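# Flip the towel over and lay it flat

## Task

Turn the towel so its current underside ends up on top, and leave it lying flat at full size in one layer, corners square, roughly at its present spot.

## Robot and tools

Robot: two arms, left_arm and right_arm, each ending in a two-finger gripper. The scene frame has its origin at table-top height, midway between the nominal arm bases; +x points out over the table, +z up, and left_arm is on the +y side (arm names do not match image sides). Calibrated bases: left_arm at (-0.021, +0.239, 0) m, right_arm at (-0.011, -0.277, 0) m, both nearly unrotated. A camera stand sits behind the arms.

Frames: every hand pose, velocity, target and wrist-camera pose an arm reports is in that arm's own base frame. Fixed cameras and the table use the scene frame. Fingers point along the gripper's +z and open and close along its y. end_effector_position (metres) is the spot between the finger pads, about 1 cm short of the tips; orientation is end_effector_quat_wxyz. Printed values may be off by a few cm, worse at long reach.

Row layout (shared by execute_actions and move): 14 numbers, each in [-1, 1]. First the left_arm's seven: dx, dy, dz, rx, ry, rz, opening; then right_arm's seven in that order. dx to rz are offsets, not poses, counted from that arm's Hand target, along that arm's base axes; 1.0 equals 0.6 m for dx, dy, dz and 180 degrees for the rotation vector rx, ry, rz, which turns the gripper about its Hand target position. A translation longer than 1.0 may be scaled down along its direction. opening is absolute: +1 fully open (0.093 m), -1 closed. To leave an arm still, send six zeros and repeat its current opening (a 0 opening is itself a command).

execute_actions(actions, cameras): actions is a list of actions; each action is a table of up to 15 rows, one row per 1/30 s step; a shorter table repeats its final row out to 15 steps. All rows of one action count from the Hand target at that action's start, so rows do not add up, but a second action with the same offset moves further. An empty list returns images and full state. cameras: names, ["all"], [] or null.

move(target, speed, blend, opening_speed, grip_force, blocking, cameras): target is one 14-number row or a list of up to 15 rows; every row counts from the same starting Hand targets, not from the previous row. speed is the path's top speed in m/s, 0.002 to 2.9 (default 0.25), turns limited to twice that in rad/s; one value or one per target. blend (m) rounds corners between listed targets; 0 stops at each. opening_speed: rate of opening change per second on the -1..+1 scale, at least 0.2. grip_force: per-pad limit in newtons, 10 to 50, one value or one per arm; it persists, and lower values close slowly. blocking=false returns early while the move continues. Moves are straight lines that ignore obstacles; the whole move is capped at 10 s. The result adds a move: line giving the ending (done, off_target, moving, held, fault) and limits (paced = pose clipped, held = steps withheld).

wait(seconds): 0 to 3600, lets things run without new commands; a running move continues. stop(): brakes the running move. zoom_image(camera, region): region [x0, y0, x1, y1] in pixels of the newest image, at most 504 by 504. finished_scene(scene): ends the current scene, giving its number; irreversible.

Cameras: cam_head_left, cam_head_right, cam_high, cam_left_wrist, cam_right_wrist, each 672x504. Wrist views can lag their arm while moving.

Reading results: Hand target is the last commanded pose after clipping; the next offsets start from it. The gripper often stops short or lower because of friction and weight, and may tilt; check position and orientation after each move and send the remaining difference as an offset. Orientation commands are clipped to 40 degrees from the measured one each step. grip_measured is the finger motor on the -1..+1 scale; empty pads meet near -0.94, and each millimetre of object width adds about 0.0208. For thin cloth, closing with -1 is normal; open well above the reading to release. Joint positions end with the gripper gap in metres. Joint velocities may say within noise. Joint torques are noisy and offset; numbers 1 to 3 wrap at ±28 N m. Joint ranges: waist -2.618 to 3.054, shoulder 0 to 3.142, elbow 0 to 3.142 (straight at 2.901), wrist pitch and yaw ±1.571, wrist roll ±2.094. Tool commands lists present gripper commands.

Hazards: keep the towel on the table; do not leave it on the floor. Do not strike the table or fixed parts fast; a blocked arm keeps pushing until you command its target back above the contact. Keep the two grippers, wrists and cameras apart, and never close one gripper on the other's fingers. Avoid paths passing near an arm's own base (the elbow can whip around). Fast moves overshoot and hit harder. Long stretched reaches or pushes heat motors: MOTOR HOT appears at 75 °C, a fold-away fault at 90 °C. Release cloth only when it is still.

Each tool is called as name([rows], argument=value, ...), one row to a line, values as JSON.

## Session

execute_actions(actions=[])

Scene clock: 0.00 s.
left_arm: end_effector_position=(+0.3704, +0.0336, +0.1156) grip_measured=+1.000 end_effector_quat_wxyz=(+0.642, -0.071, +0.763, +0.032) | right_arm: end_effector_position=(+0.3744, +0.0104, +0.1149) grip_measured=+1.000 end_effector_quat_wxyz=(+0.652, +0.007, +0.758, -0.034)
Joint positions: left_arm=[0.048 1.53 0.235 1.12 -0.094 -0.06 0.093] | right_arm=[0.098 1.589 0.235 1.203 0.158 -0.019 0.093]
Joint velocities: within noise
Joint torques (N m): no reading
Heat: left arm: 37 °C; right arm: 34 °C.
Hand target: left_arm +0.3710, +0.0336, +0.1154; +0.641, -0.071, +0.764, +0.032 | right_arm +0.3762, +0.0106, +0.1191; +0.656, +0.007, +0.754, -0.033
Tool commands: left_gripper/opening=+1.0 right_gripper/opening=+1.0
camera_calibration:
cam_left_wrist: T_world_to_cam=[[0.14064, -0.98804, 0.06319, -0.02971], [-0.54115, -0.13016, -0.83079, 0.34012], [0.82908, 0.08265, -0.55299, -0.16122]] pos_world=[0.3219, 0.02824, 0.19529]
cam_right_wrist: T_world_to_cam=[[-0.05198, -0.99819, 0.03029, 0.02736], [-0.54914, 0.00324, -0.83572, 0.3382], [0.83411, -0.06007, -0.54832, -0.15571]] pos_world=[0.31702, 0.01686, 0.19644]

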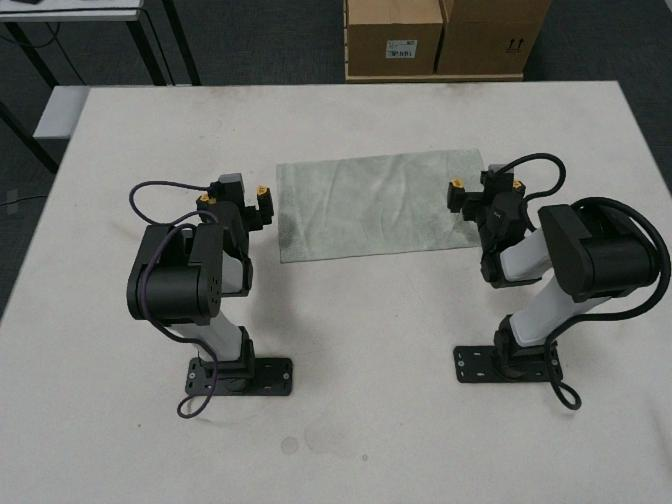

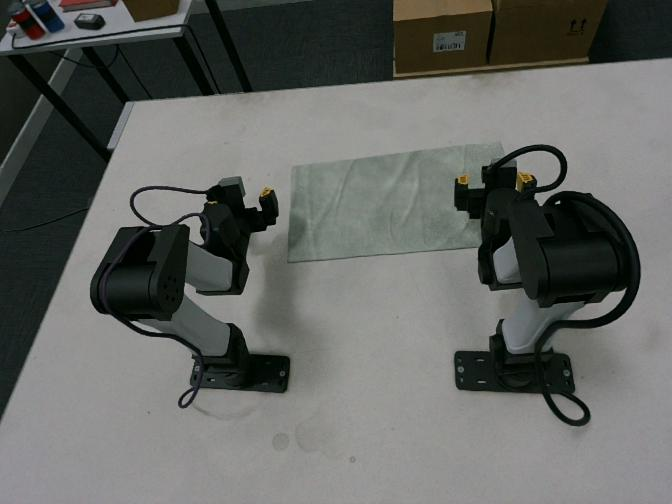

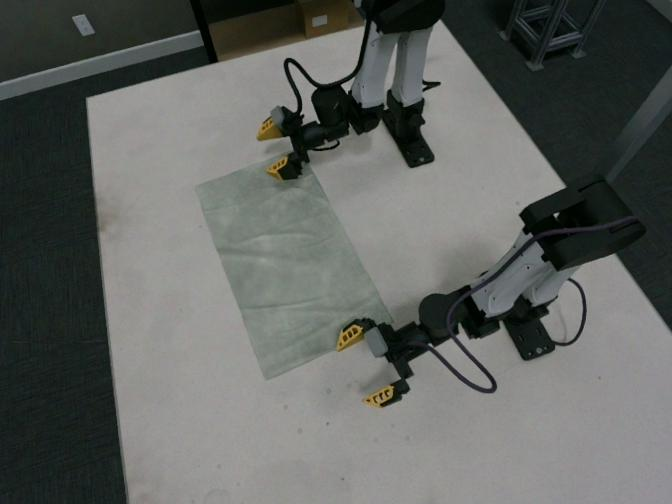

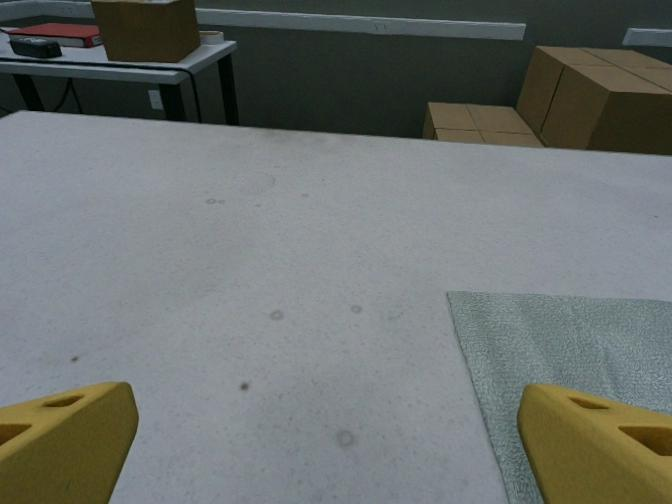

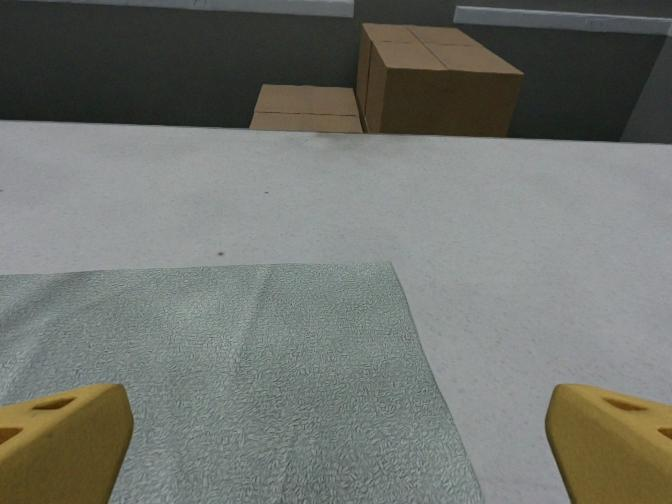

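move(target=[-0.178,-0.173,-0.059,0.3123,0.3782,-0.4338,-0.1,-0.13,-0.098,-0.065,0.3498,0.3463,-0.3771,-0.1], speed=0.5, cameras=["cam_head_left","cam_left_wrist","cam_right_wrist"])

Scene clock: 6.33 s.
left_arm: end_effector_position=(+0.2642, -0.0700, +0.0790) grip_measured=-0.098 end_effector_quat_wxyz=(+0.010, +0.668, +0.744, +0.000) | right_arm: end_effector_position=(+0.2952, -0.0468, +0.0788) grip_measured=-0.098 end_effector_quat_wxyz=(+0.007, +0.666, +0.746, -0.003)
Joint positions: left_arm=[-0.253 1.583 1.118 -1.089 0.01 1.211 0.041] | right_arm=[-0.15 1.686 1.228 -1.103 0.013 1.309 0.04]
Joint torques (N m): left_arm=[-0.57 -5.6 8.28 -0.02 0.05 0.02] | right_arm=[-0.57 -5.7 8.95 0.18 -0.05 0.04]
Heat: left arm: 37 °C; right arm: 34 °C.
Hand target: left_arm +0.2642, -0.0701, +0.0800; +0.000, +0.674, +0.738, +0.000 | right_arm +0.2981, -0.0482, +0.0801; +0.001, +0.674, +0.739, -0.001
Off the commanded pose: left_arm 0.001 m, 1 deg | right_arm 0.004 m, 1 deg.
move: done
cam_left_wrist: T_world_to_cam=[[-0.99213, -0.12522, 0.00011, 0.24992], [-0.11543, 0.91494, 0.38674, 0.10328], [-0.04853, 0.38368, -0.92219, 0.19729]] pos_world=[0.26944, -0.1389, 0.14197]
cam_right_wrist: T_world_to_cam=[[-0.99491, -0.10025, -0.00999, 0.29071], [-0.09571, 0.90951, 0.40451, 0.07552], [-0.03146, 0.40341, -0.91448, 0.19326]] pos_world=[0.30254, -0.11751, 0.14909]

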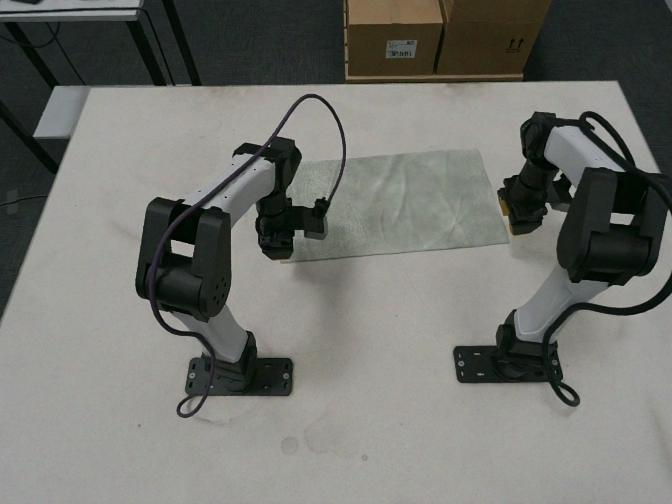

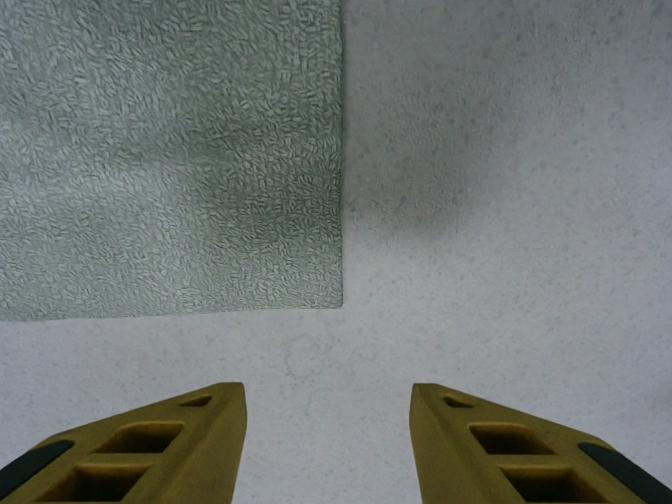

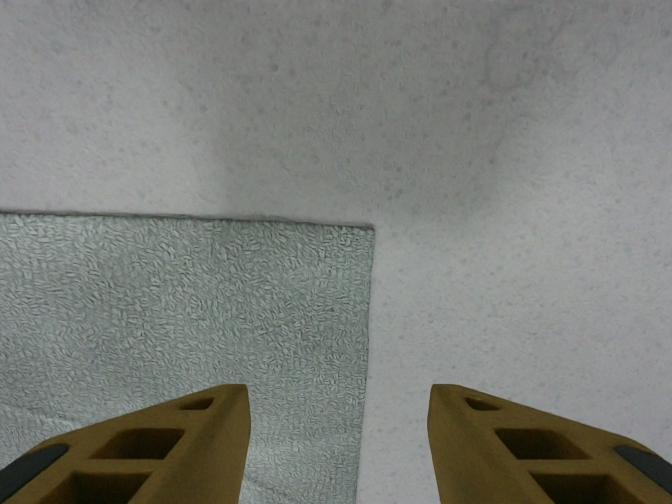

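move([
  [0.0007,-0.0083,-0.083,0,0,0,-0.1,-0.0092,-0.0008,-0.083,0,0,0,-0.1],
  [0.0007,-0.0083,-0.133,0,0,0,-1,-0.0092,-0.0008,-0.138,0,0,0,-1],
], speed=[0.2,0.06], blend=[0.005,0], opening_speed=1.3, grip_force=30, cameras=["cam_left_wrist","cam_right_wrist"])

Scene clock: 12.27 s.
left_arm: end_effector_position=(+0.2728, -0.0748, +0.0182) grip_measured=-0.983 end_effector_quat_wxyz=(+0.017, +0.675, +0.737, +0.013) | right_arm: end_effector_position=(+0.3027, -0.0461, +0.0156) grip_measured=-0.969 end_effector_quat_wxyz=(+0.019, +0.668, +0.744, +0.017)
Joint positions: left_arm=[-0.272 1.679 0.963 -0.813 -0.007 1.211 0] | right_arm=[-0.155 1.759 1.045 -0.806 -0.007 1.309 0]
Joint torques (N m): left_arm=[-0.44 -3.92 3 0.51 0.21 -0.17] | right_arm=[-0.53 -3.86 3.51 0.59 0.11 -0.02]
Heat: left arm: 38 °C; right arm: 34 °C.
Hand target: left_arm +0.2646, -0.0752, +0.0003; +0.000, +0.675, +0.738, +0.000 | right_arm +0.2927, -0.0487, -0.0027; +0.001, +0.674, +0.739, -0.001
Off the commanded pose: left_arm 0.020 m, 2 deg | right_arm 0.021 m, 3 deg.
grip_force (N): 30, 30
move: off_target (left_arm, right_arm); target 2's new opening was sent with right_arm's hand 0.019 m and 1 deg from that target
cam_left_wrist: T_world_to_cam=[[-0.99385, -0.10694, -0.0287, 0.26017], [-0.1096, 0.91312, 0.39267, 0.13021], [-0.01578, 0.3934, -0.91923, 0.13526]] pos_world=[0.27498, -0.14429, 0.08067]
cam_right_wrist: T_world_to_cam=[[-0.9939, -0.09552, -0.0551, 0.29823], [-0.10978, 0.9045, 0.4121, 0.10499], [0.01048, 0.41563, -0.90947, 0.12323]] pos_world=[0.30664, -0.11769, 0.08524]

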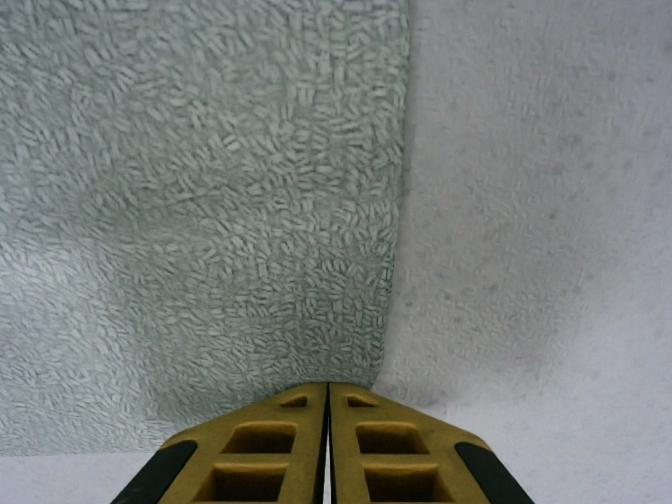

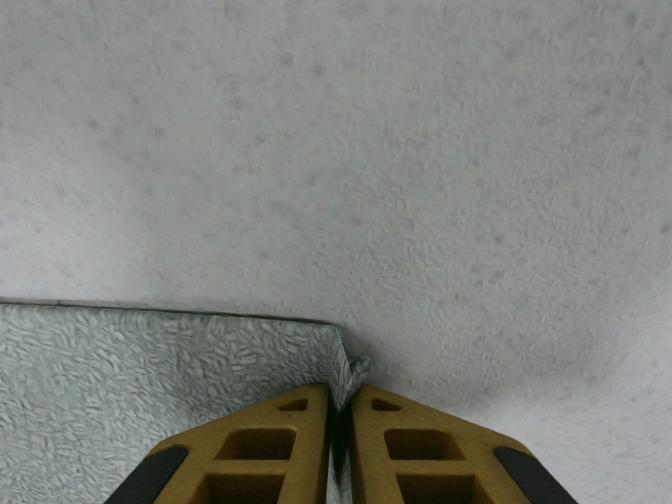

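move([
  [0,0,0.05,0,0,0,-0.1,0,0,0,0,0,0,-1],
  [-0.005,0,0.04,0,0,0,-0.1,0,0,0,0,0,0,-1],
  [-0.005,0,-0.028,0,0,0,-1,0,0,0,0,0,0,-1],
], speed=[0.2,0.1,0.06], opening_speed=1.5, cameras=["cam_left_wrist","cam_right_wrist"])

Scene clock: 18.20 s.
left_arm: end_effector_position=(+0.2774, -0.0715, +0.0164) grip_measured=-0.971 end_effector_quat_wxyz=(+0.028, +0.673, +0.739, +0.033) | right_arm: end_effector_position=(+0.3027, -0.0461, +0.0156) grip_measured=-0.976 end_effector_quat_wxyz=(+0.019, +0.668, +0.744, +0.017)
Joint positions: left_arm=[-0.272 1.663 0.935 -0.762 -0.033 1.207 0] | right_arm=[-0.155 1.759 1.045 -0.806 -0.007 1.309 0]
Joint torques (N m): left_arm=[-0.58 -1.03 1.17 0.72 0.46 -0.16] | right_arm=[-0.47 -4 3.55 0.58 0.09 -0.02]
Heat: left arm: 38 °C; right arm: 34 °C.
Hand target: left_arm +0.2617, -0.0752, -0.0165; +0.000, +0.674, +0.738, +0.000 | right_arm +0.2927, -0.0487, -0.0027; +0.001, +0.674, +0.739, -0.001
Off the commanded pose: left_arm 0.037 m, 5 deg | right_arm 0.021 m, 3 deg.
grip_force (N): 30, 30
move: off_target (left_arm); target 3's new opening was sent with left_arm's hand 0.032 m and 1 deg from that target
cam_left_wrist: T_world_to_cam=[[-0.99098, -0.11232, -0.0731, 0.26455], [-0.13232, 0.90645, 0.40105, 0.13407], [0.02122, 0.4071, -0.91314, 0.12298]] pos_world=[0.27729, -0.14188, 0.07787]
cam_right_wrist: T_world_to_cam=[[-0.9939, -0.09552, -0.0551, 0.29823], [-0.10978, 0.9045, 0.4121, 0.10499], [0.01048, 0.41563, -0.90947, 0.12323]] pos_world=[0.30664, -0.11769, 0.08524]

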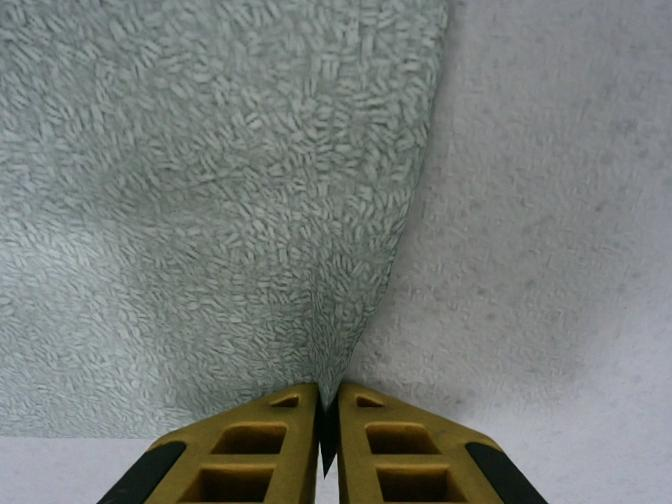

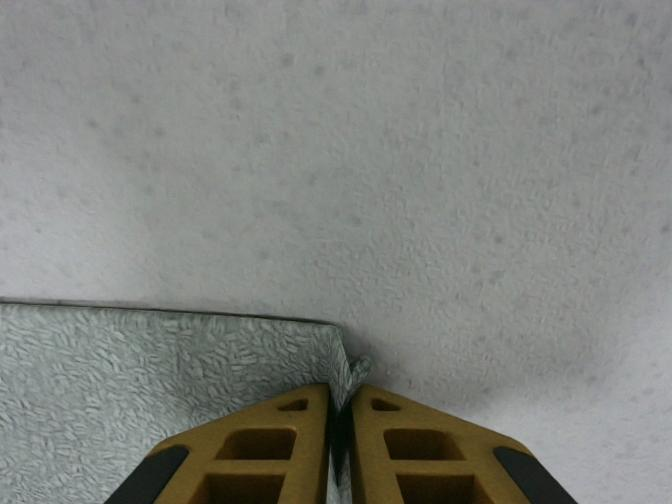

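move(target=[0,0,0.5225,0,0,0,-1,0,0,0.4995,0,0,0,-1], speed=0.2, cameras=["cam_head_left","cam_head_right","cam_high","cam_left_wrist"])

Scene clock: 20.93 s.
left_arm: end_effector_position=(+0.2654, -0.0739, +0.2942) grip_measured=-0.977 end_effector_quat_wxyz=(+0.178, +0.661, +0.723, +0.093) | right_arm: end_effector_position=(+0.2948, -0.0448, +0.2891) grip_measured=-0.976 end_effector_quat_wxyz=(+0.150, +0.657, +0.732, +0.102)
Joint positions: left_arm=[-0.275 1.391 1.758 -1.533 -0.006 1.207 0] | right_arm=[-0.155 1.498 1.84 -1.548 -0.007 1.309 0]
Joint torques (N m): left_arm=[-0.49 -4.64 7.64 0.77 0.18 -0.16] | right_arm=[-0.49 -5.68 8.43 0.93 0.11 -0.05]
Heat: left arm: 38 °C; right arm: 35 °C.
Hand target: left_arm +0.2616, -0.0752, +0.2970; +0.000, +0.674, +0.738, +0.000 | right_arm +0.2927, -0.0487, +0.2969; +0.001, +0.674, +0.739, -0.001
Off the commanded pose: left_arm 0.005 m, 23 deg | right_arm 0.009 m, 21 deg.
joint sent to its limit (left arm) — joint 4 (wrist pitch), lower limit. The joint targets are off in orientation, not in position.
joint sent to its limit (right arm) — joint 4 (wrist pitch), lower limit. The joint targets are off in orientation, not in position.
grip_force (N): 30, 30
move: off_target (left_arm, right_arm)
cam_left_wrist: T_world_to_cam=[[-0.92621, -0.12684, -0.35503, 0.33736], [-0.22182, 0.9448, 0.24115, 0.09691], [0.30484, 0.30211, -0.90322, 0.29186]] pos_world=[0.24499, -0.13695, 0.36002]

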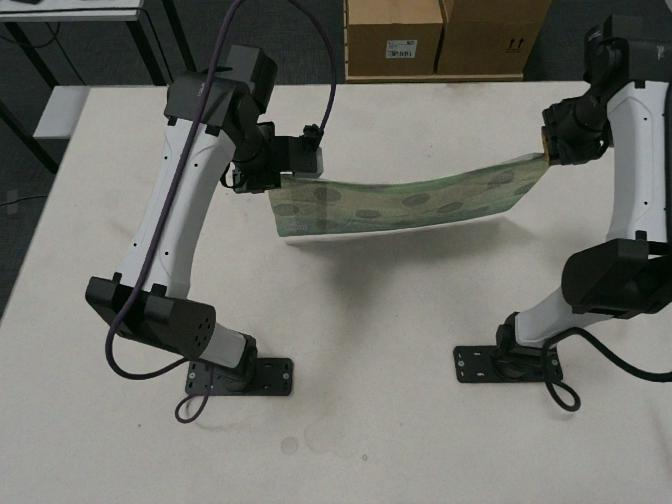

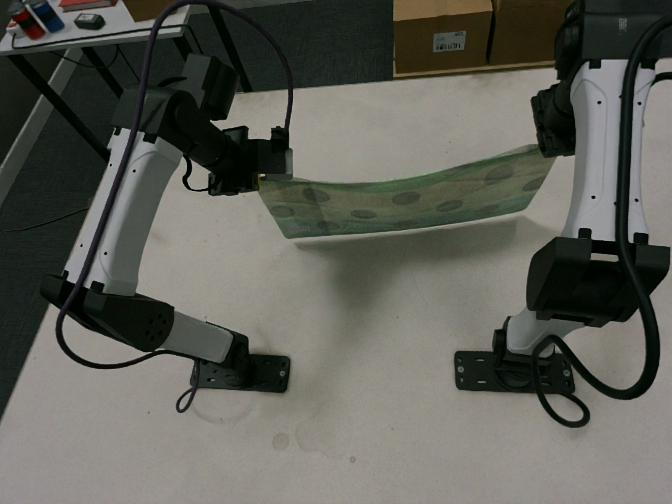

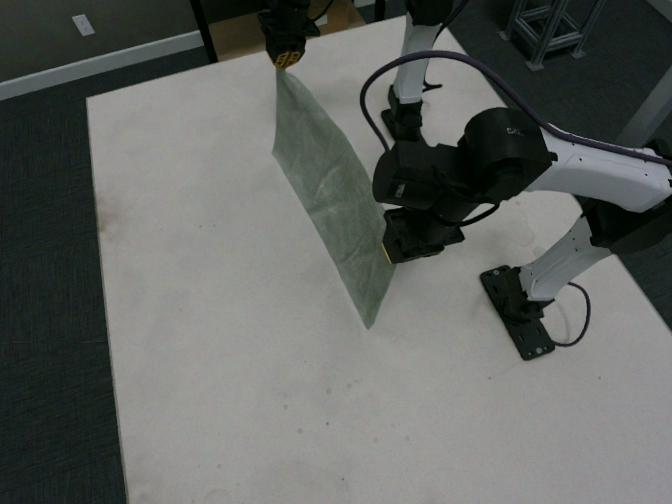

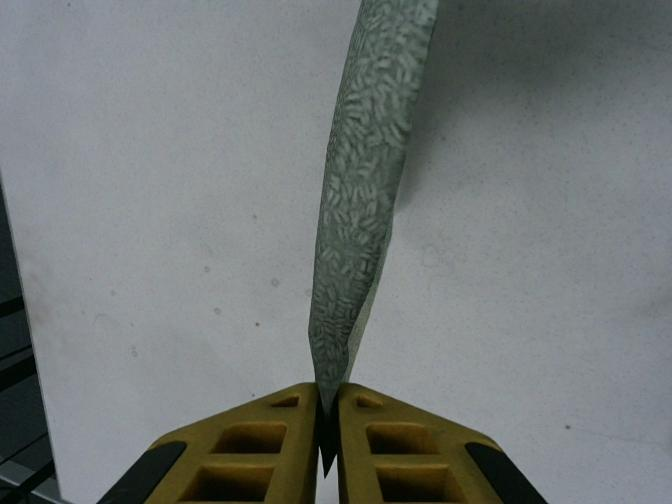

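move(target=[-0.166,-0.018,0.005,0,0,0,-1,-0.166,-0.015,0.005,0,0,0,-1], speed=0.2)

wait(seconds=1.3, cameras=["cam_head_left","cam_high"])

Scene clock: 24.57 s.
left_arm: end_effector_position=(+0.1669, -0.0861, +0.3036) grip_measured=-0.977 end_effector_quat_wxyz=(+0.263, +0.652, +0.708, +0.074) | right_arm: end_effector_position=(+0.1959, -0.0552, +0.3008) grip_measured=-0.976 end_effector_quat_wxyz=(+0.218, +0.655, +0.715, +0.112)
Joint positions: left_arm=[-0.483 1.002 1.522 -1.538 -0.007 1.008 0] | right_arm=[-0.28 1.093 1.572 -1.555 -0.007 1.206 0]
Joint torques (N m): left_arm=[-0.47 -1.22 5.01 1.1 0.2 -0.24] | right_arm=[-0.58 -2.06 5.42 1.21 0.11 -0.24]
Heat: left arm: 38 °C; right arm: 35 °C.
Hand target: left_arm +0.1621, -0.0860, +0.2999; +0.000, +0.674, +0.738, +0.000 | right_arm +0.1931, -0.0578, +0.3000; +0.001, +0.674, +0.739, -0.001
Off the commanded pose: left_arm 0.006 m, 32 deg | right_arm 0.004 m, 28 deg.
joint sent to its limit (left arm) — joint 4 (wrist pitch), lower limit. The joint targets are off in orientation, not in position.
joint sent to its limit (right arm) — joint 4 (wrist pitch), lower limit. The joint targets are off in orientation, not in position.
grip_force (N): 30, 30
move: off_target (left_arm, right_arm)

Scene clock: 25.87 s.
left_arm: end_effector_position=(+0.1669, -0.0861, +0.3036) grip_measured=-0.977 end_effector_quat_wxyz=(+0.263, +0.652, +0.708, +0.074) | right_arm: end_effector_position=(+0.1959, -0.0552, +0.3008) grip_measured=-0.976 end_effector_quat_wxyz=(+0.218, +0.655, +0.715, +0.112)
Joint positions: left_arm=[-0.483 1.002 1.522 -1.538 -0.007 1.008 0] | right_arm=[-0.28 1.093 1.572 -1.555 -0.007 1.206 0]
Joint torques (N m): left_arm=[-0.47 -1.18 5.03 1.1 0.2 -0.23] | right_arm=[-0.62 -2.04 5.31 1.24 0.11 -0.25]
Heat: left arm: 38 °C; right arm: 35 °C.
Hand target: left_arm +0.1621, -0.0859, +0.2999; +0.000, +0.674, +0.738, +0.000 | right_arm +0.1931, -0.0578, +0.3000; +0.001, +0.674, +0.739, -0.001
Tool commands: left_gripper/opening=-1.0 right_gripper/opening=-1.0
Off the commanded pose: left_arm 0.006 m, 32 deg | right_arm 0.004 m, 28 deg.
grip_force (N): 30, 30
wait: 1.30 s; at rest by 0.17 s

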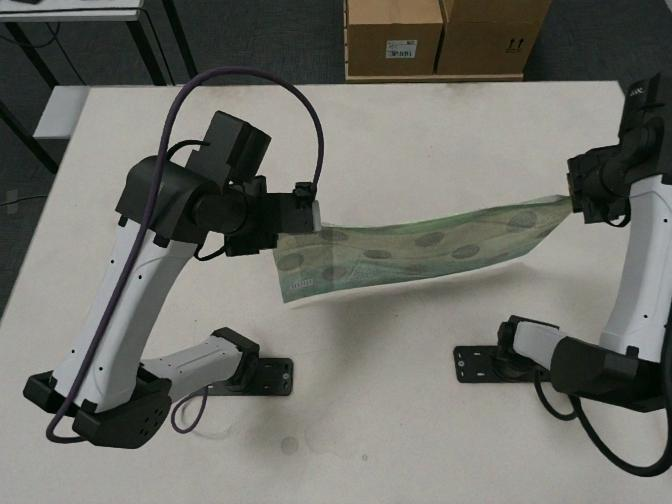

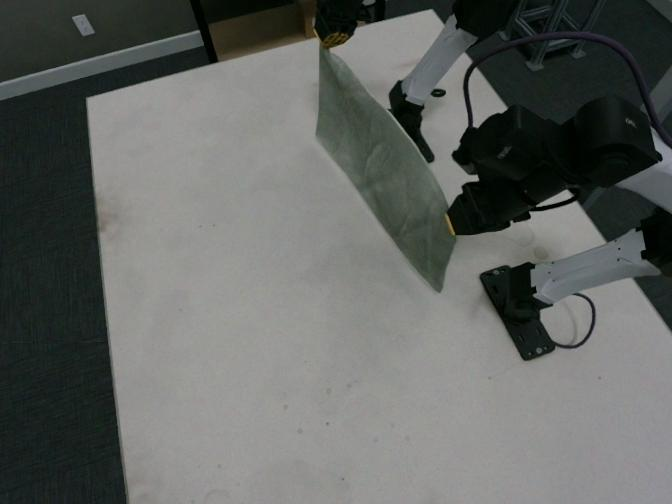

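move([
  [0.1328,0.0141,-0.047,0,0,0,-1,0.1328,0.012,-0.047,0,0,0,-1],
  [0.282,0.03,-0.085,0,0,0,-1,0.282,0.0255,-0.085,0,0,0,-1],
  [0.456,0.0486,-0.2,0,0,0,-1,0.4565,0.0413,-0.2,0,-0.04,0,-1],
  [0.63,0.0672,-0.47,0,-0.06,0,-1,0.631,0.057,-0.48,0,-0.08,0,-1],
], speed=[0.15,0.2,0.2,0.18], blend=[0.02,0.03,0.03,0], cameras=["all"])

zoom_image(camera="cam_head_left", region=[240, 110, 540, 290])

Scene clock: 32.60 s.
left_arm: end_effector_position=(+0.5324, -0.0501, +0.0303) grip_measured=-0.977 end_effector_quat_wxyz=(+0.071, +0.671, +0.736, +0.058) | right_arm: end_effector_position=(+0.5693, -0.0293, +0.0262) grip_measured=-0.976 end_effector_quat_wxyz=(+0.102, +0.667, +0.733, +0.086)
Joint positions: left_arm=[-0.096 2.546 2.334 -1.176 -0.008 1.382 0] | right_arm=[-0.052 2.67 2.535 -1.169 -0.003 1.426 0]
Joint torques (N m): left_arm=[0.53 -11.86 8.43 0.75 0.06 0.01] | right_arm=[1.1 -11.1 9.2 0.83 0.01 0.02]
Heat: left arm: 39 °C; right arm: 35 °C.
Hand target: left_arm +0.5402, -0.0458, +0.0181; +0.070, +0.671, +0.735, +0.064 | right_arm +0.5716, -0.0233, +0.0119; +0.093, +0.669, +0.733, +0.084
Off the commanded pose: left_arm 0.015 m, 1 deg | right_arm 0.016 m, 1 deg.
grip_force (N): 30, 30
move: off_target (left_arm, right_arm)
cam_left_wrist: T_world_to_cam=[[-0.97956, -0.11243, -0.16682, 0.51747], [-0.16763, 0.91464, 0.36787, 0.16316], [0.11123, 0.38832, -0.91479, 0.07272]] pos_world=[0.52615, -0.11929, 0.09283]
cam_right_wrist: T_world_to_cam=[[-0.96025, -0.08316, -0.26646, 0.55217], [-0.18239, 0.90956, 0.37341, 0.15721], [0.2113, 0.40717, -0.88857, 0.00797]] pos_world=[0.55721, -0.10032, 0.09551]

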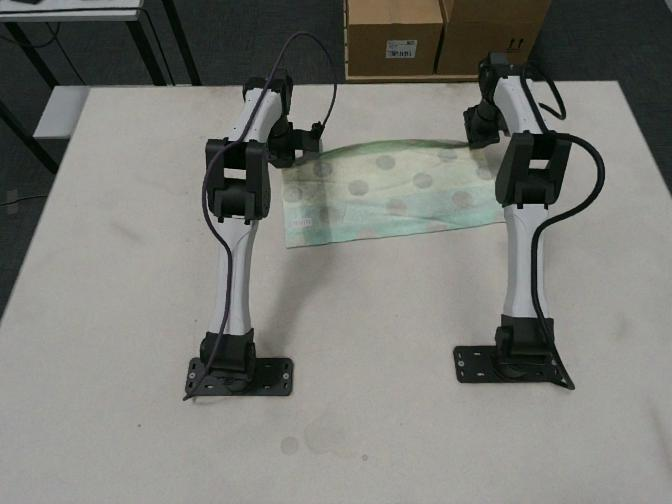

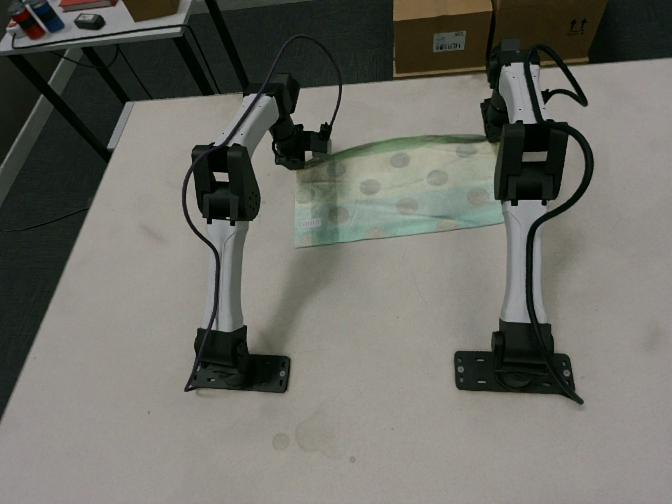

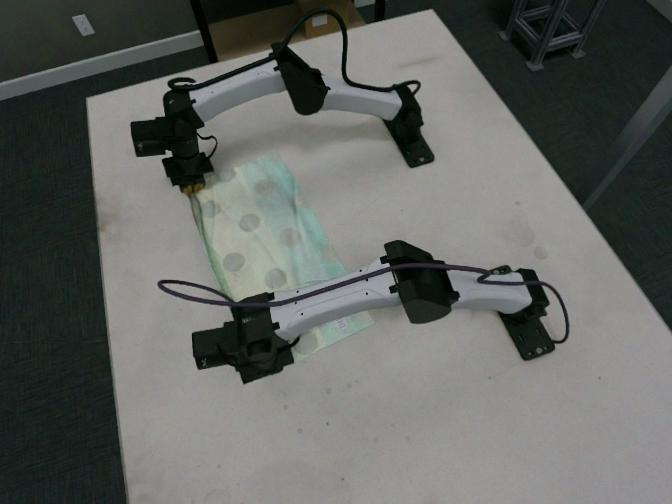

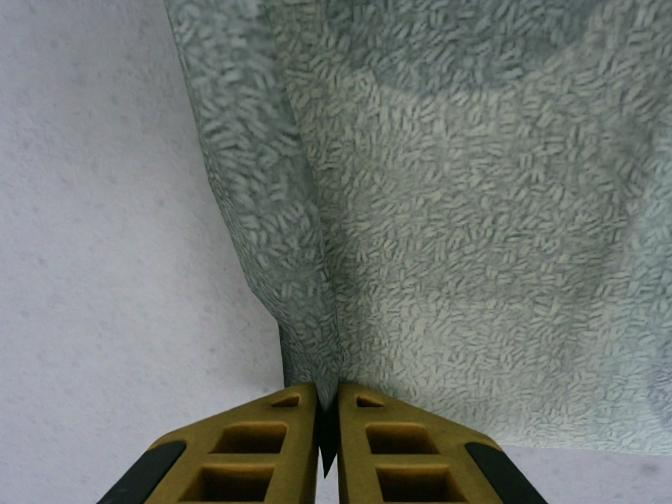

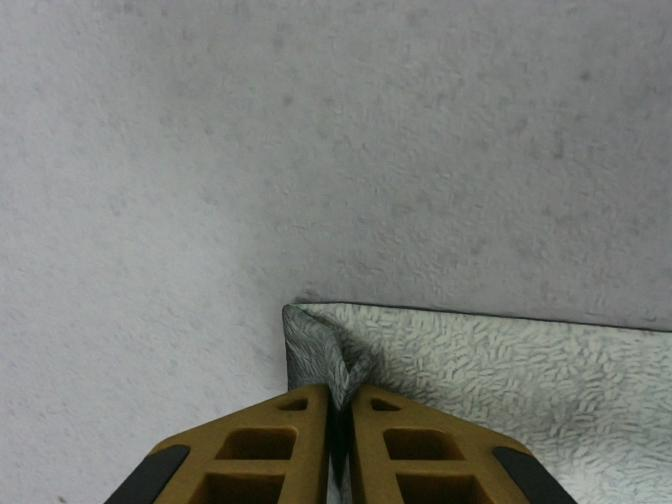

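Scaled by 1.680 from the camera's image (finer frame: 960x720).

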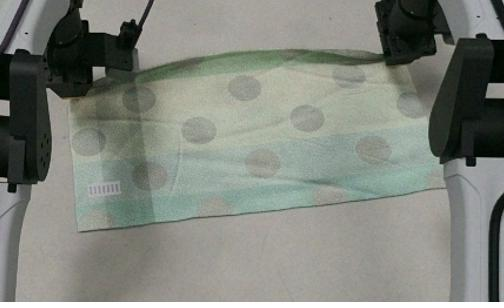

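move([
  [0.025,0.003,0.08,0,0,0,-1,0.02,0.002,0.08,0,-0.02,0,-1],
  [0.07,0.0075,-0.004,0,-0.03,0,-1,0.055,0.005,-0.004,0,-0.04,0,-1],
], speed=0.12, blend=[0.01,0], cameras=["cam_head_left","cam_high","cam_left_wrist","cam_right_wrist"])

zoom_image(camera="cam_head_left", region=[240, 110, 540, 290])

Scene clock: 35.70 s.
left_arm: end_effector_position=(+0.5813, -0.0475, +0.0313) grip_measured=-0.977 end_effector_quat_wxyz=(+0.114, +0.667, +0.730, +0.094) | right_arm: end_effector_position=(+0.6050, -0.0283, +0.0276) grip_measured=-0.976 end_effector_quat_wxyz=(+0.151, +0.661, +0.724, +0.127)
Joint positions: left_arm=[-0.084 2.766 2.735 -1.244 -0.01 1.397 0] | right_arm=[-0.048 2.726 2.608 -1.056 -0.003 1.433 0]
Joint torques (N m): left_arm=[0.61 -14.16 5.22 0.94 0.03 0] | right_arm=[1.28 -12.83 5.89 1.17 -0.01 0.01]
Heat: left arm: 39 °C; right arm: 37 °C.
Hand target: left_arm +0.5821, -0.0413, +0.0155; +0.104, +0.668, +0.731, +0.095 | right_arm +0.6046, -0.0203, +0.0094; +0.139, +0.662, +0.726, +0.125
Off the commanded pose: left_arm 0.017 m, 1 deg | right_arm 0.020 m, 1 deg.
grip_force (N): 30, 30
move: off_target (left_arm, right_arm)
cam_left_wrist: T_world_to_cam=[[-0.95435, -0.11175, -0.27698, 0.55468], [-0.20665, 0.91663, 0.34219, 0.19217], [0.21565, 0.38381, -0.89788, 0.00582]] pos_world=[0.56782, -0.11639, 0.0931]
cam_right_wrist: T_world_to_cam=[[-0.91784, -0.08202, -0.38839, 0.56461], [-0.22677, 0.91139, 0.34342, 0.19], [0.32581, 0.40328, -0.85511, -0.06908]] pos_world=[0.58381, -0.09899, 0.09497]

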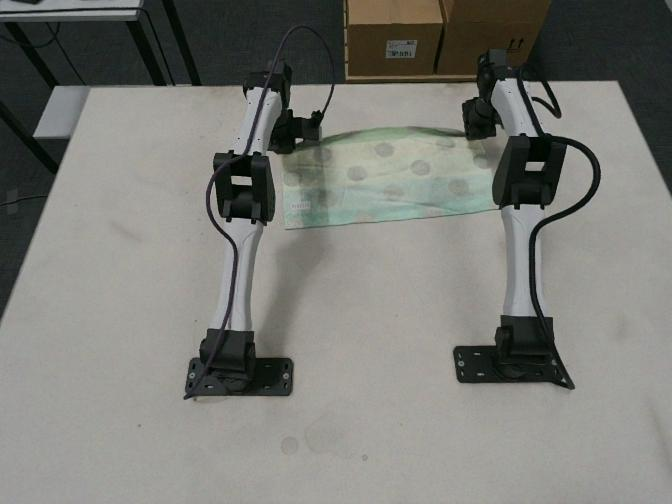

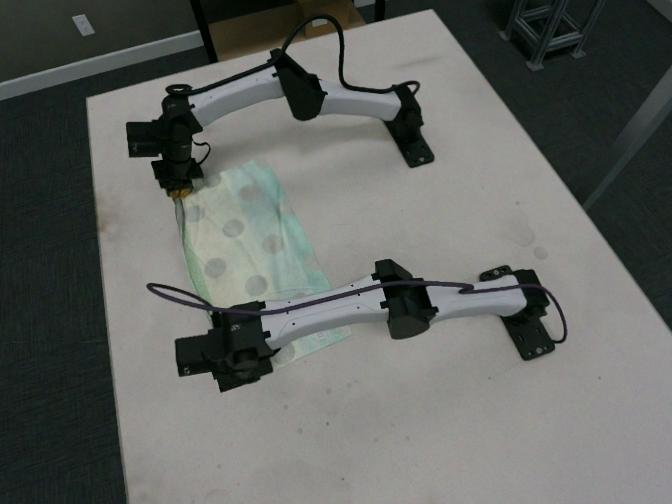

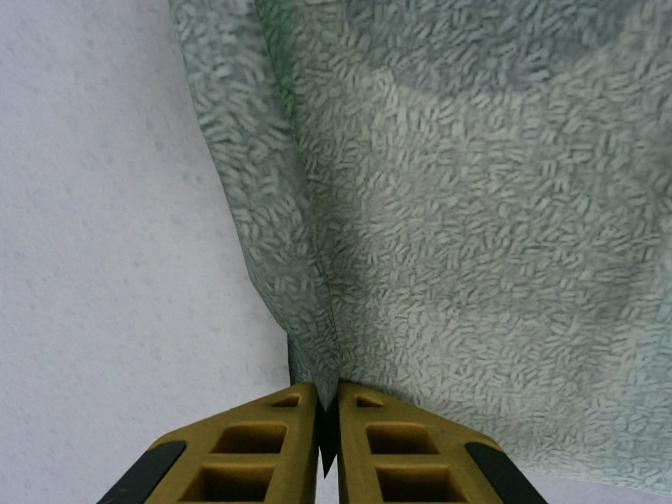

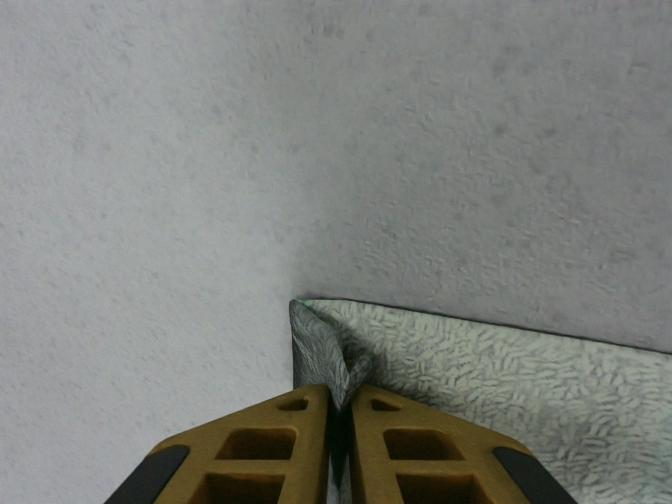

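Scaled by 1.680 from the camera's image (finer frame: 960x720).

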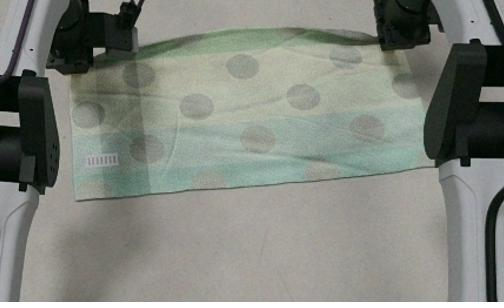

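move([
  [0,0,-0.012,0,0,0,-1,0,0,-0.012,0,0,0,-1],
  [0,0,-0.012,0,0,0,-0.3,0,0,-0.012,0,0,0,-0.3],
  [-0.02,0,0.13,0,0,0,-0.3,-0.02,0,0.13,0,0,0,-0.3],
], speed=[0.1,0.1,0.18], opening_speed=1.5, cameras=["cam_head_left","cam_high","cam_left_wrist","cam_right_wrist"])

Scene clock: 39.87 s.
left_arm: end_effector_position=(+0.5714, -0.0463, +0.0780) grip_measured=-0.302 end_effector_quat_wxyz=(+0.121, +0.666, +0.729, +0.101) | right_arm: end_effector_position=(+0.5918, -0.0275, +0.0846) grip_measured=-0.302 end_effector_quat_wxyz=(+0.151, +0.661, +0.724, +0.129)
Joint positions: left_arm=[-0.084 2.729 2.85 -1.375 -0.012 1.397 0.031] | right_arm=[-0.048 2.726 2.84 -1.285 -0.005 1.434 0.031]
Joint torques (N m): left_arm=[0.47 -17.42 8.29 0.57 0.05 -0.01] | right_arm=[1.28 -13.97 9.35 0.93 -0.06 0]
Heat: left arm: 39 °C; right arm: 39 °C.
Hand target: left_arm +0.5700, -0.0413, +0.0935; +0.104, +0.668, +0.731, +0.095 | right_arm +0.5926, -0.0203, +0.0874; +0.139, +0.662, +0.726, +0.126
Off the commanded pose: left_arm 0.016 m, 2 deg | right_arm 0.008 m, 2 deg.
elbow stopped short (left arm): the move would have taken joint 3 (elbow) straighter than the controller allows.
elbow stopped short (right arm): the move would have taken joint 3 (elbow) straighter than the controller allows.
grip_force (N): 30, 30
move: off_target (left_arm); target 2's new opening was sent with right_arm's hand 0.025 m and 3 deg from that target
cam_left_wrist: T_world_to_cam=[[-0.94877, -0.1123, -0.29534, 0.55654], [-0.21386, 0.91629, 0.33862, 0.17743], [0.23259, 0.38444, -0.89337, 0.0393]] pos_world=[0.55683, -0.11519, 0.13939]
cam_right_wrist: T_world_to_cam=[[-0.91677, -0.08166, -0.39098, 0.57436], [-0.22778, 0.91099, 0.34383, 0.16728], [0.3281, 0.40427, -0.85377, -0.01779]] pos_world=[0.57049, -0.0983, 0.15186]

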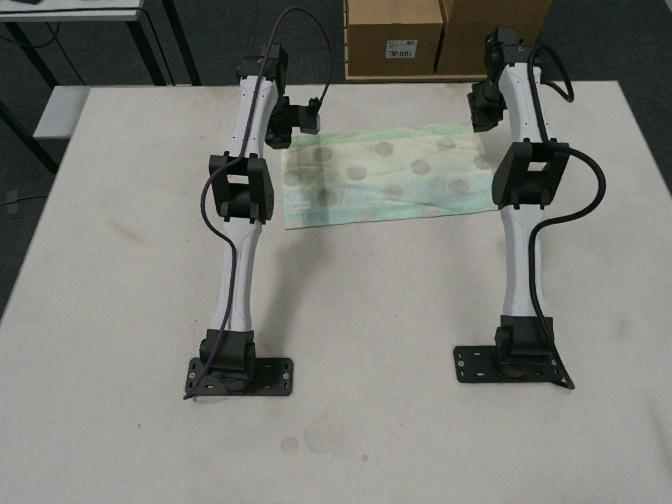

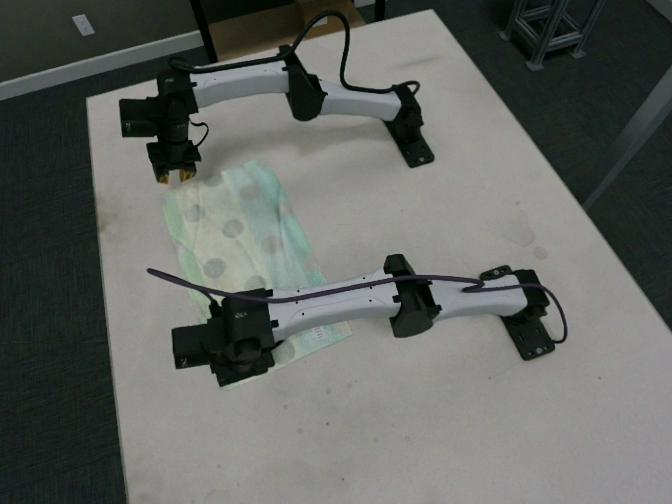

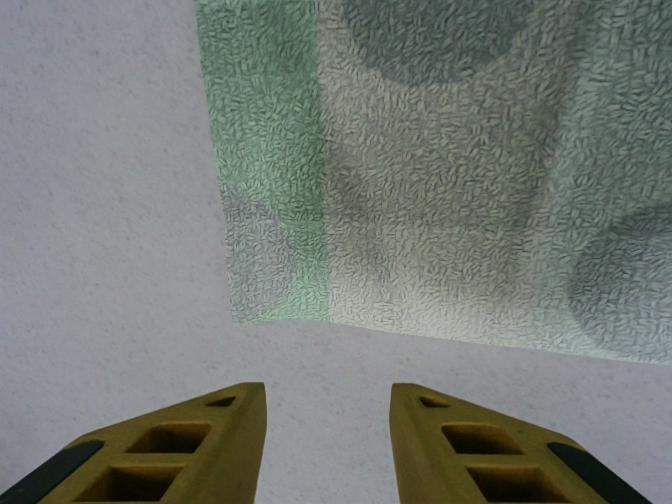

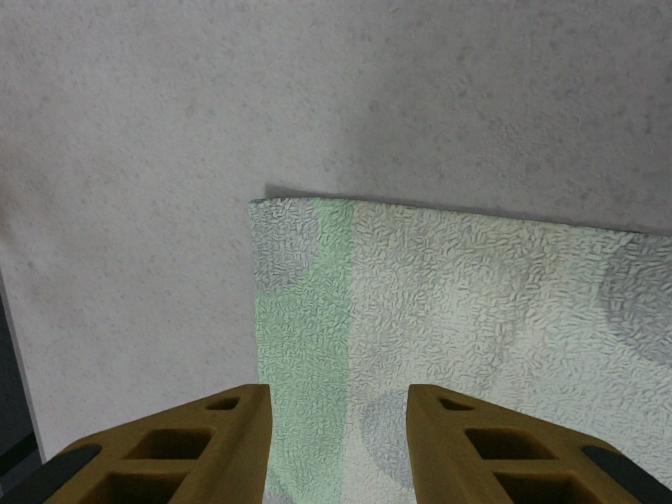

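move(target=[-0.363,-0.055,-0.0225,0,0.09,0,-0.1,-0.349,-0.035,-0.012,0,0.12,0,-0.1], speed=0.35, cameras=["cam_head_left","cam_left_wrist","cam_right_wrist"])

Scene clock: 42.83 s.
left_arm: end_effector_position=(+0.3504, -0.0721, +0.0775) grip_measured=-0.102 end_effector_quat_wxyz=(-0.011, +0.677, +0.736, -0.005) | right_arm: end_effector_position=(+0.3807, -0.0378, +0.0710) grip_measured=-0.102 end_effector_quat_wxyz=(-0.017, +0.676, +0.737, -0.011)
Joint positions: left_arm=[-0.204 1.937 1.537 -1.195 -0.002 1.282 0.04] | right_arm=[-0.1 2.053 1.676 -1.235 -0.002 1.385 0.04]
Joint torques (N m): left_arm=[-0.34 -11.48 5.42 0.27 0.17 -0.18] | right_arm=[-0.36 -13.18 5.72 0.34 0.09 -0.22]
Heat: left arm: 40 °C; right arm: 41 °C.
Hand target: left_arm +0.3523, -0.0742, +0.0800; +0.000, +0.674, +0.738, +0.000 | right_arm +0.3832, -0.0413, +0.0804; +0.001, +0.674, +0.739, -0.001
Off the commanded pose: left_arm 0.004 m, 1 deg | right_arm 0.010 m, 2 deg.
grip_force (N): 30, 30
move: done
cam_left_wrist: T_world_to_cam=[[-0.994, -0.10355, 0.03512, 0.3347], [-0.08022, 0.90888, 0.40927, 0.10106], [-0.0743, 0.404, -0.91174, 0.21061]] pos_world=[0.35644, -0.14228, 0.1389]
cam_right_wrist: T_world_to_cam=[[-0.99662, -0.07444, 0.03476, 0.37504], [-0.05262, 0.90325, 0.42587, 0.06052], [-0.0631, 0.4226, -0.90412, 0.19731]] pos_world=[0.38941, -0.11013, 0.13958]

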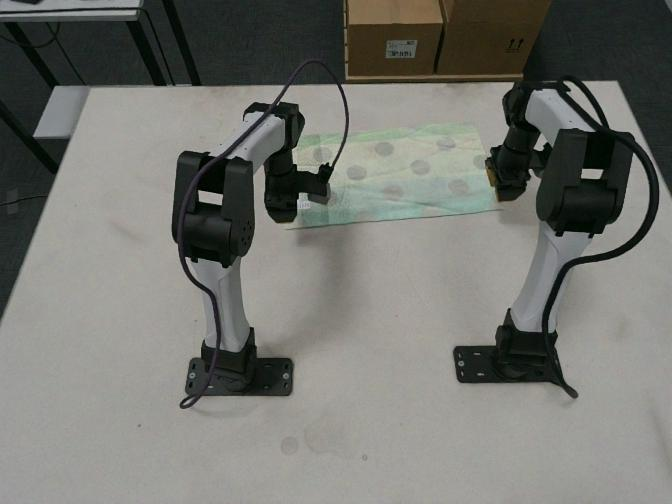

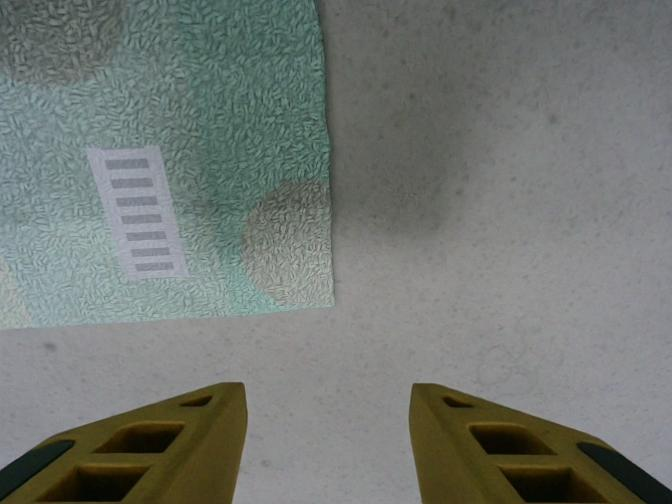

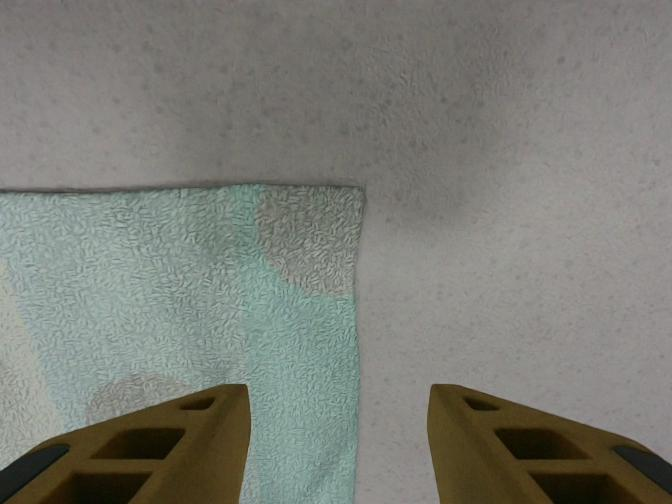

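move([
  [0.0007,-0.0067,-0.083,0,0,0,-0.1,-0.0062,-0.0242,-0.075,0,0,0,-0.1],
  [0.0007,-0.0067,-0.158,0,0,0,-1,-0.0062,-0.0242,-0.142,0,0,0,-1],
], speed=[0.2,0.06], blend=[0.005,0], opening_speed=1.3, cameras=["cam_left_wrist","cam_right_wrist"])

Scene clock: 49.07 s.
left_arm: end_effector_position=(+0.3635, -0.0751, +0.0197) grip_measured=-0.978 end_effector_quat_wxyz=(+0.025, +0.674, +0.738, +0.025) | right_arm: end_effector_position=(+0.3910, -0.0539, +0.0170) grip_measured=-0.971 end_effector_quat_wxyz=(+0.023, +0.676, +0.737, +0.020)
Joint positions: left_arm=[-0.212 1.964 1.334 -0.872 -0.019 1.269 0] | right_arm=[-0.14 2.057 1.461 -0.913 -0.007 1.345 0]
Joint torques (N m): left_arm=[-0.5 -4.3 2.43 0.64 0.32 -0.17] | right_arm=[-0.16 -6.63 3.99 0.48 0.13 -0.21]
Heat: left arm: 40 °C; right arm: 41 °C.
Hand target: left_arm +0.3527, -0.0783, -0.0148; +0.000, +0.674, +0.738, +0.000 | right_arm +0.3794, -0.0557, -0.0049; +0.000, +0.674, +0.739, -0.001
Off the commanded pose: left_arm 0.036 m, 4 deg | right_arm 0.025 m, 4 deg.
grip_force (N): 30, 30
move: off_target (left_arm, right_arm); target 2's new opening was sent with left_arm's hand 0.035 m and 0 deg from that target
cam_left_wrist: T_world_to_cam=[[-0.99233, -0.10884, -0.05863, 0.35029], [-0.12321, 0.90958, 0.39685, 0.14445], [0.01014, 0.40103, -0.91601, 0.12921]] pos_world=[0.36409, -0.14508, 0.08157]
cam_right_wrist: T_world_to_cam=[[-0.99503, -0.07468, -0.06585, 0.3871], [-0.09527, 0.90632, 0.41172, 0.11561], [0.02894, 0.41594, -0.90893, 0.11952]] pos_world=[0.39273, -0.12558, 0.08653]

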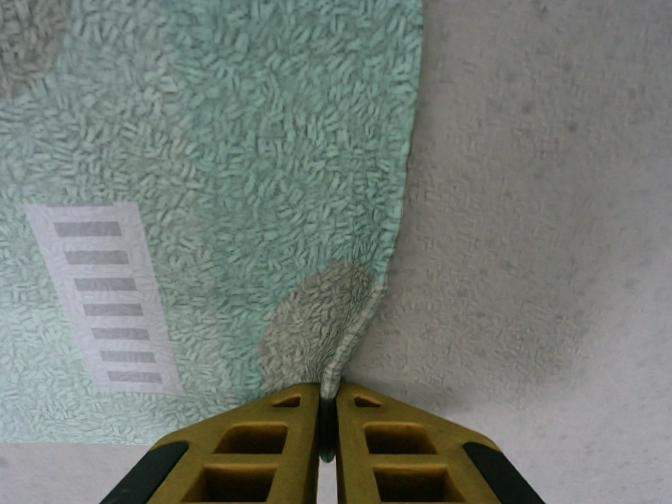

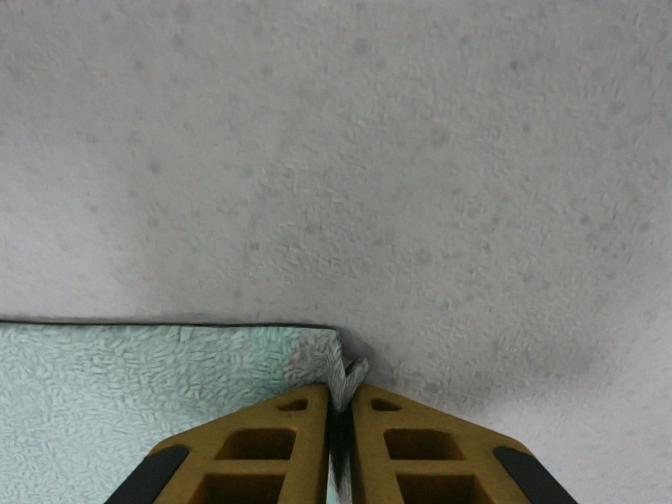

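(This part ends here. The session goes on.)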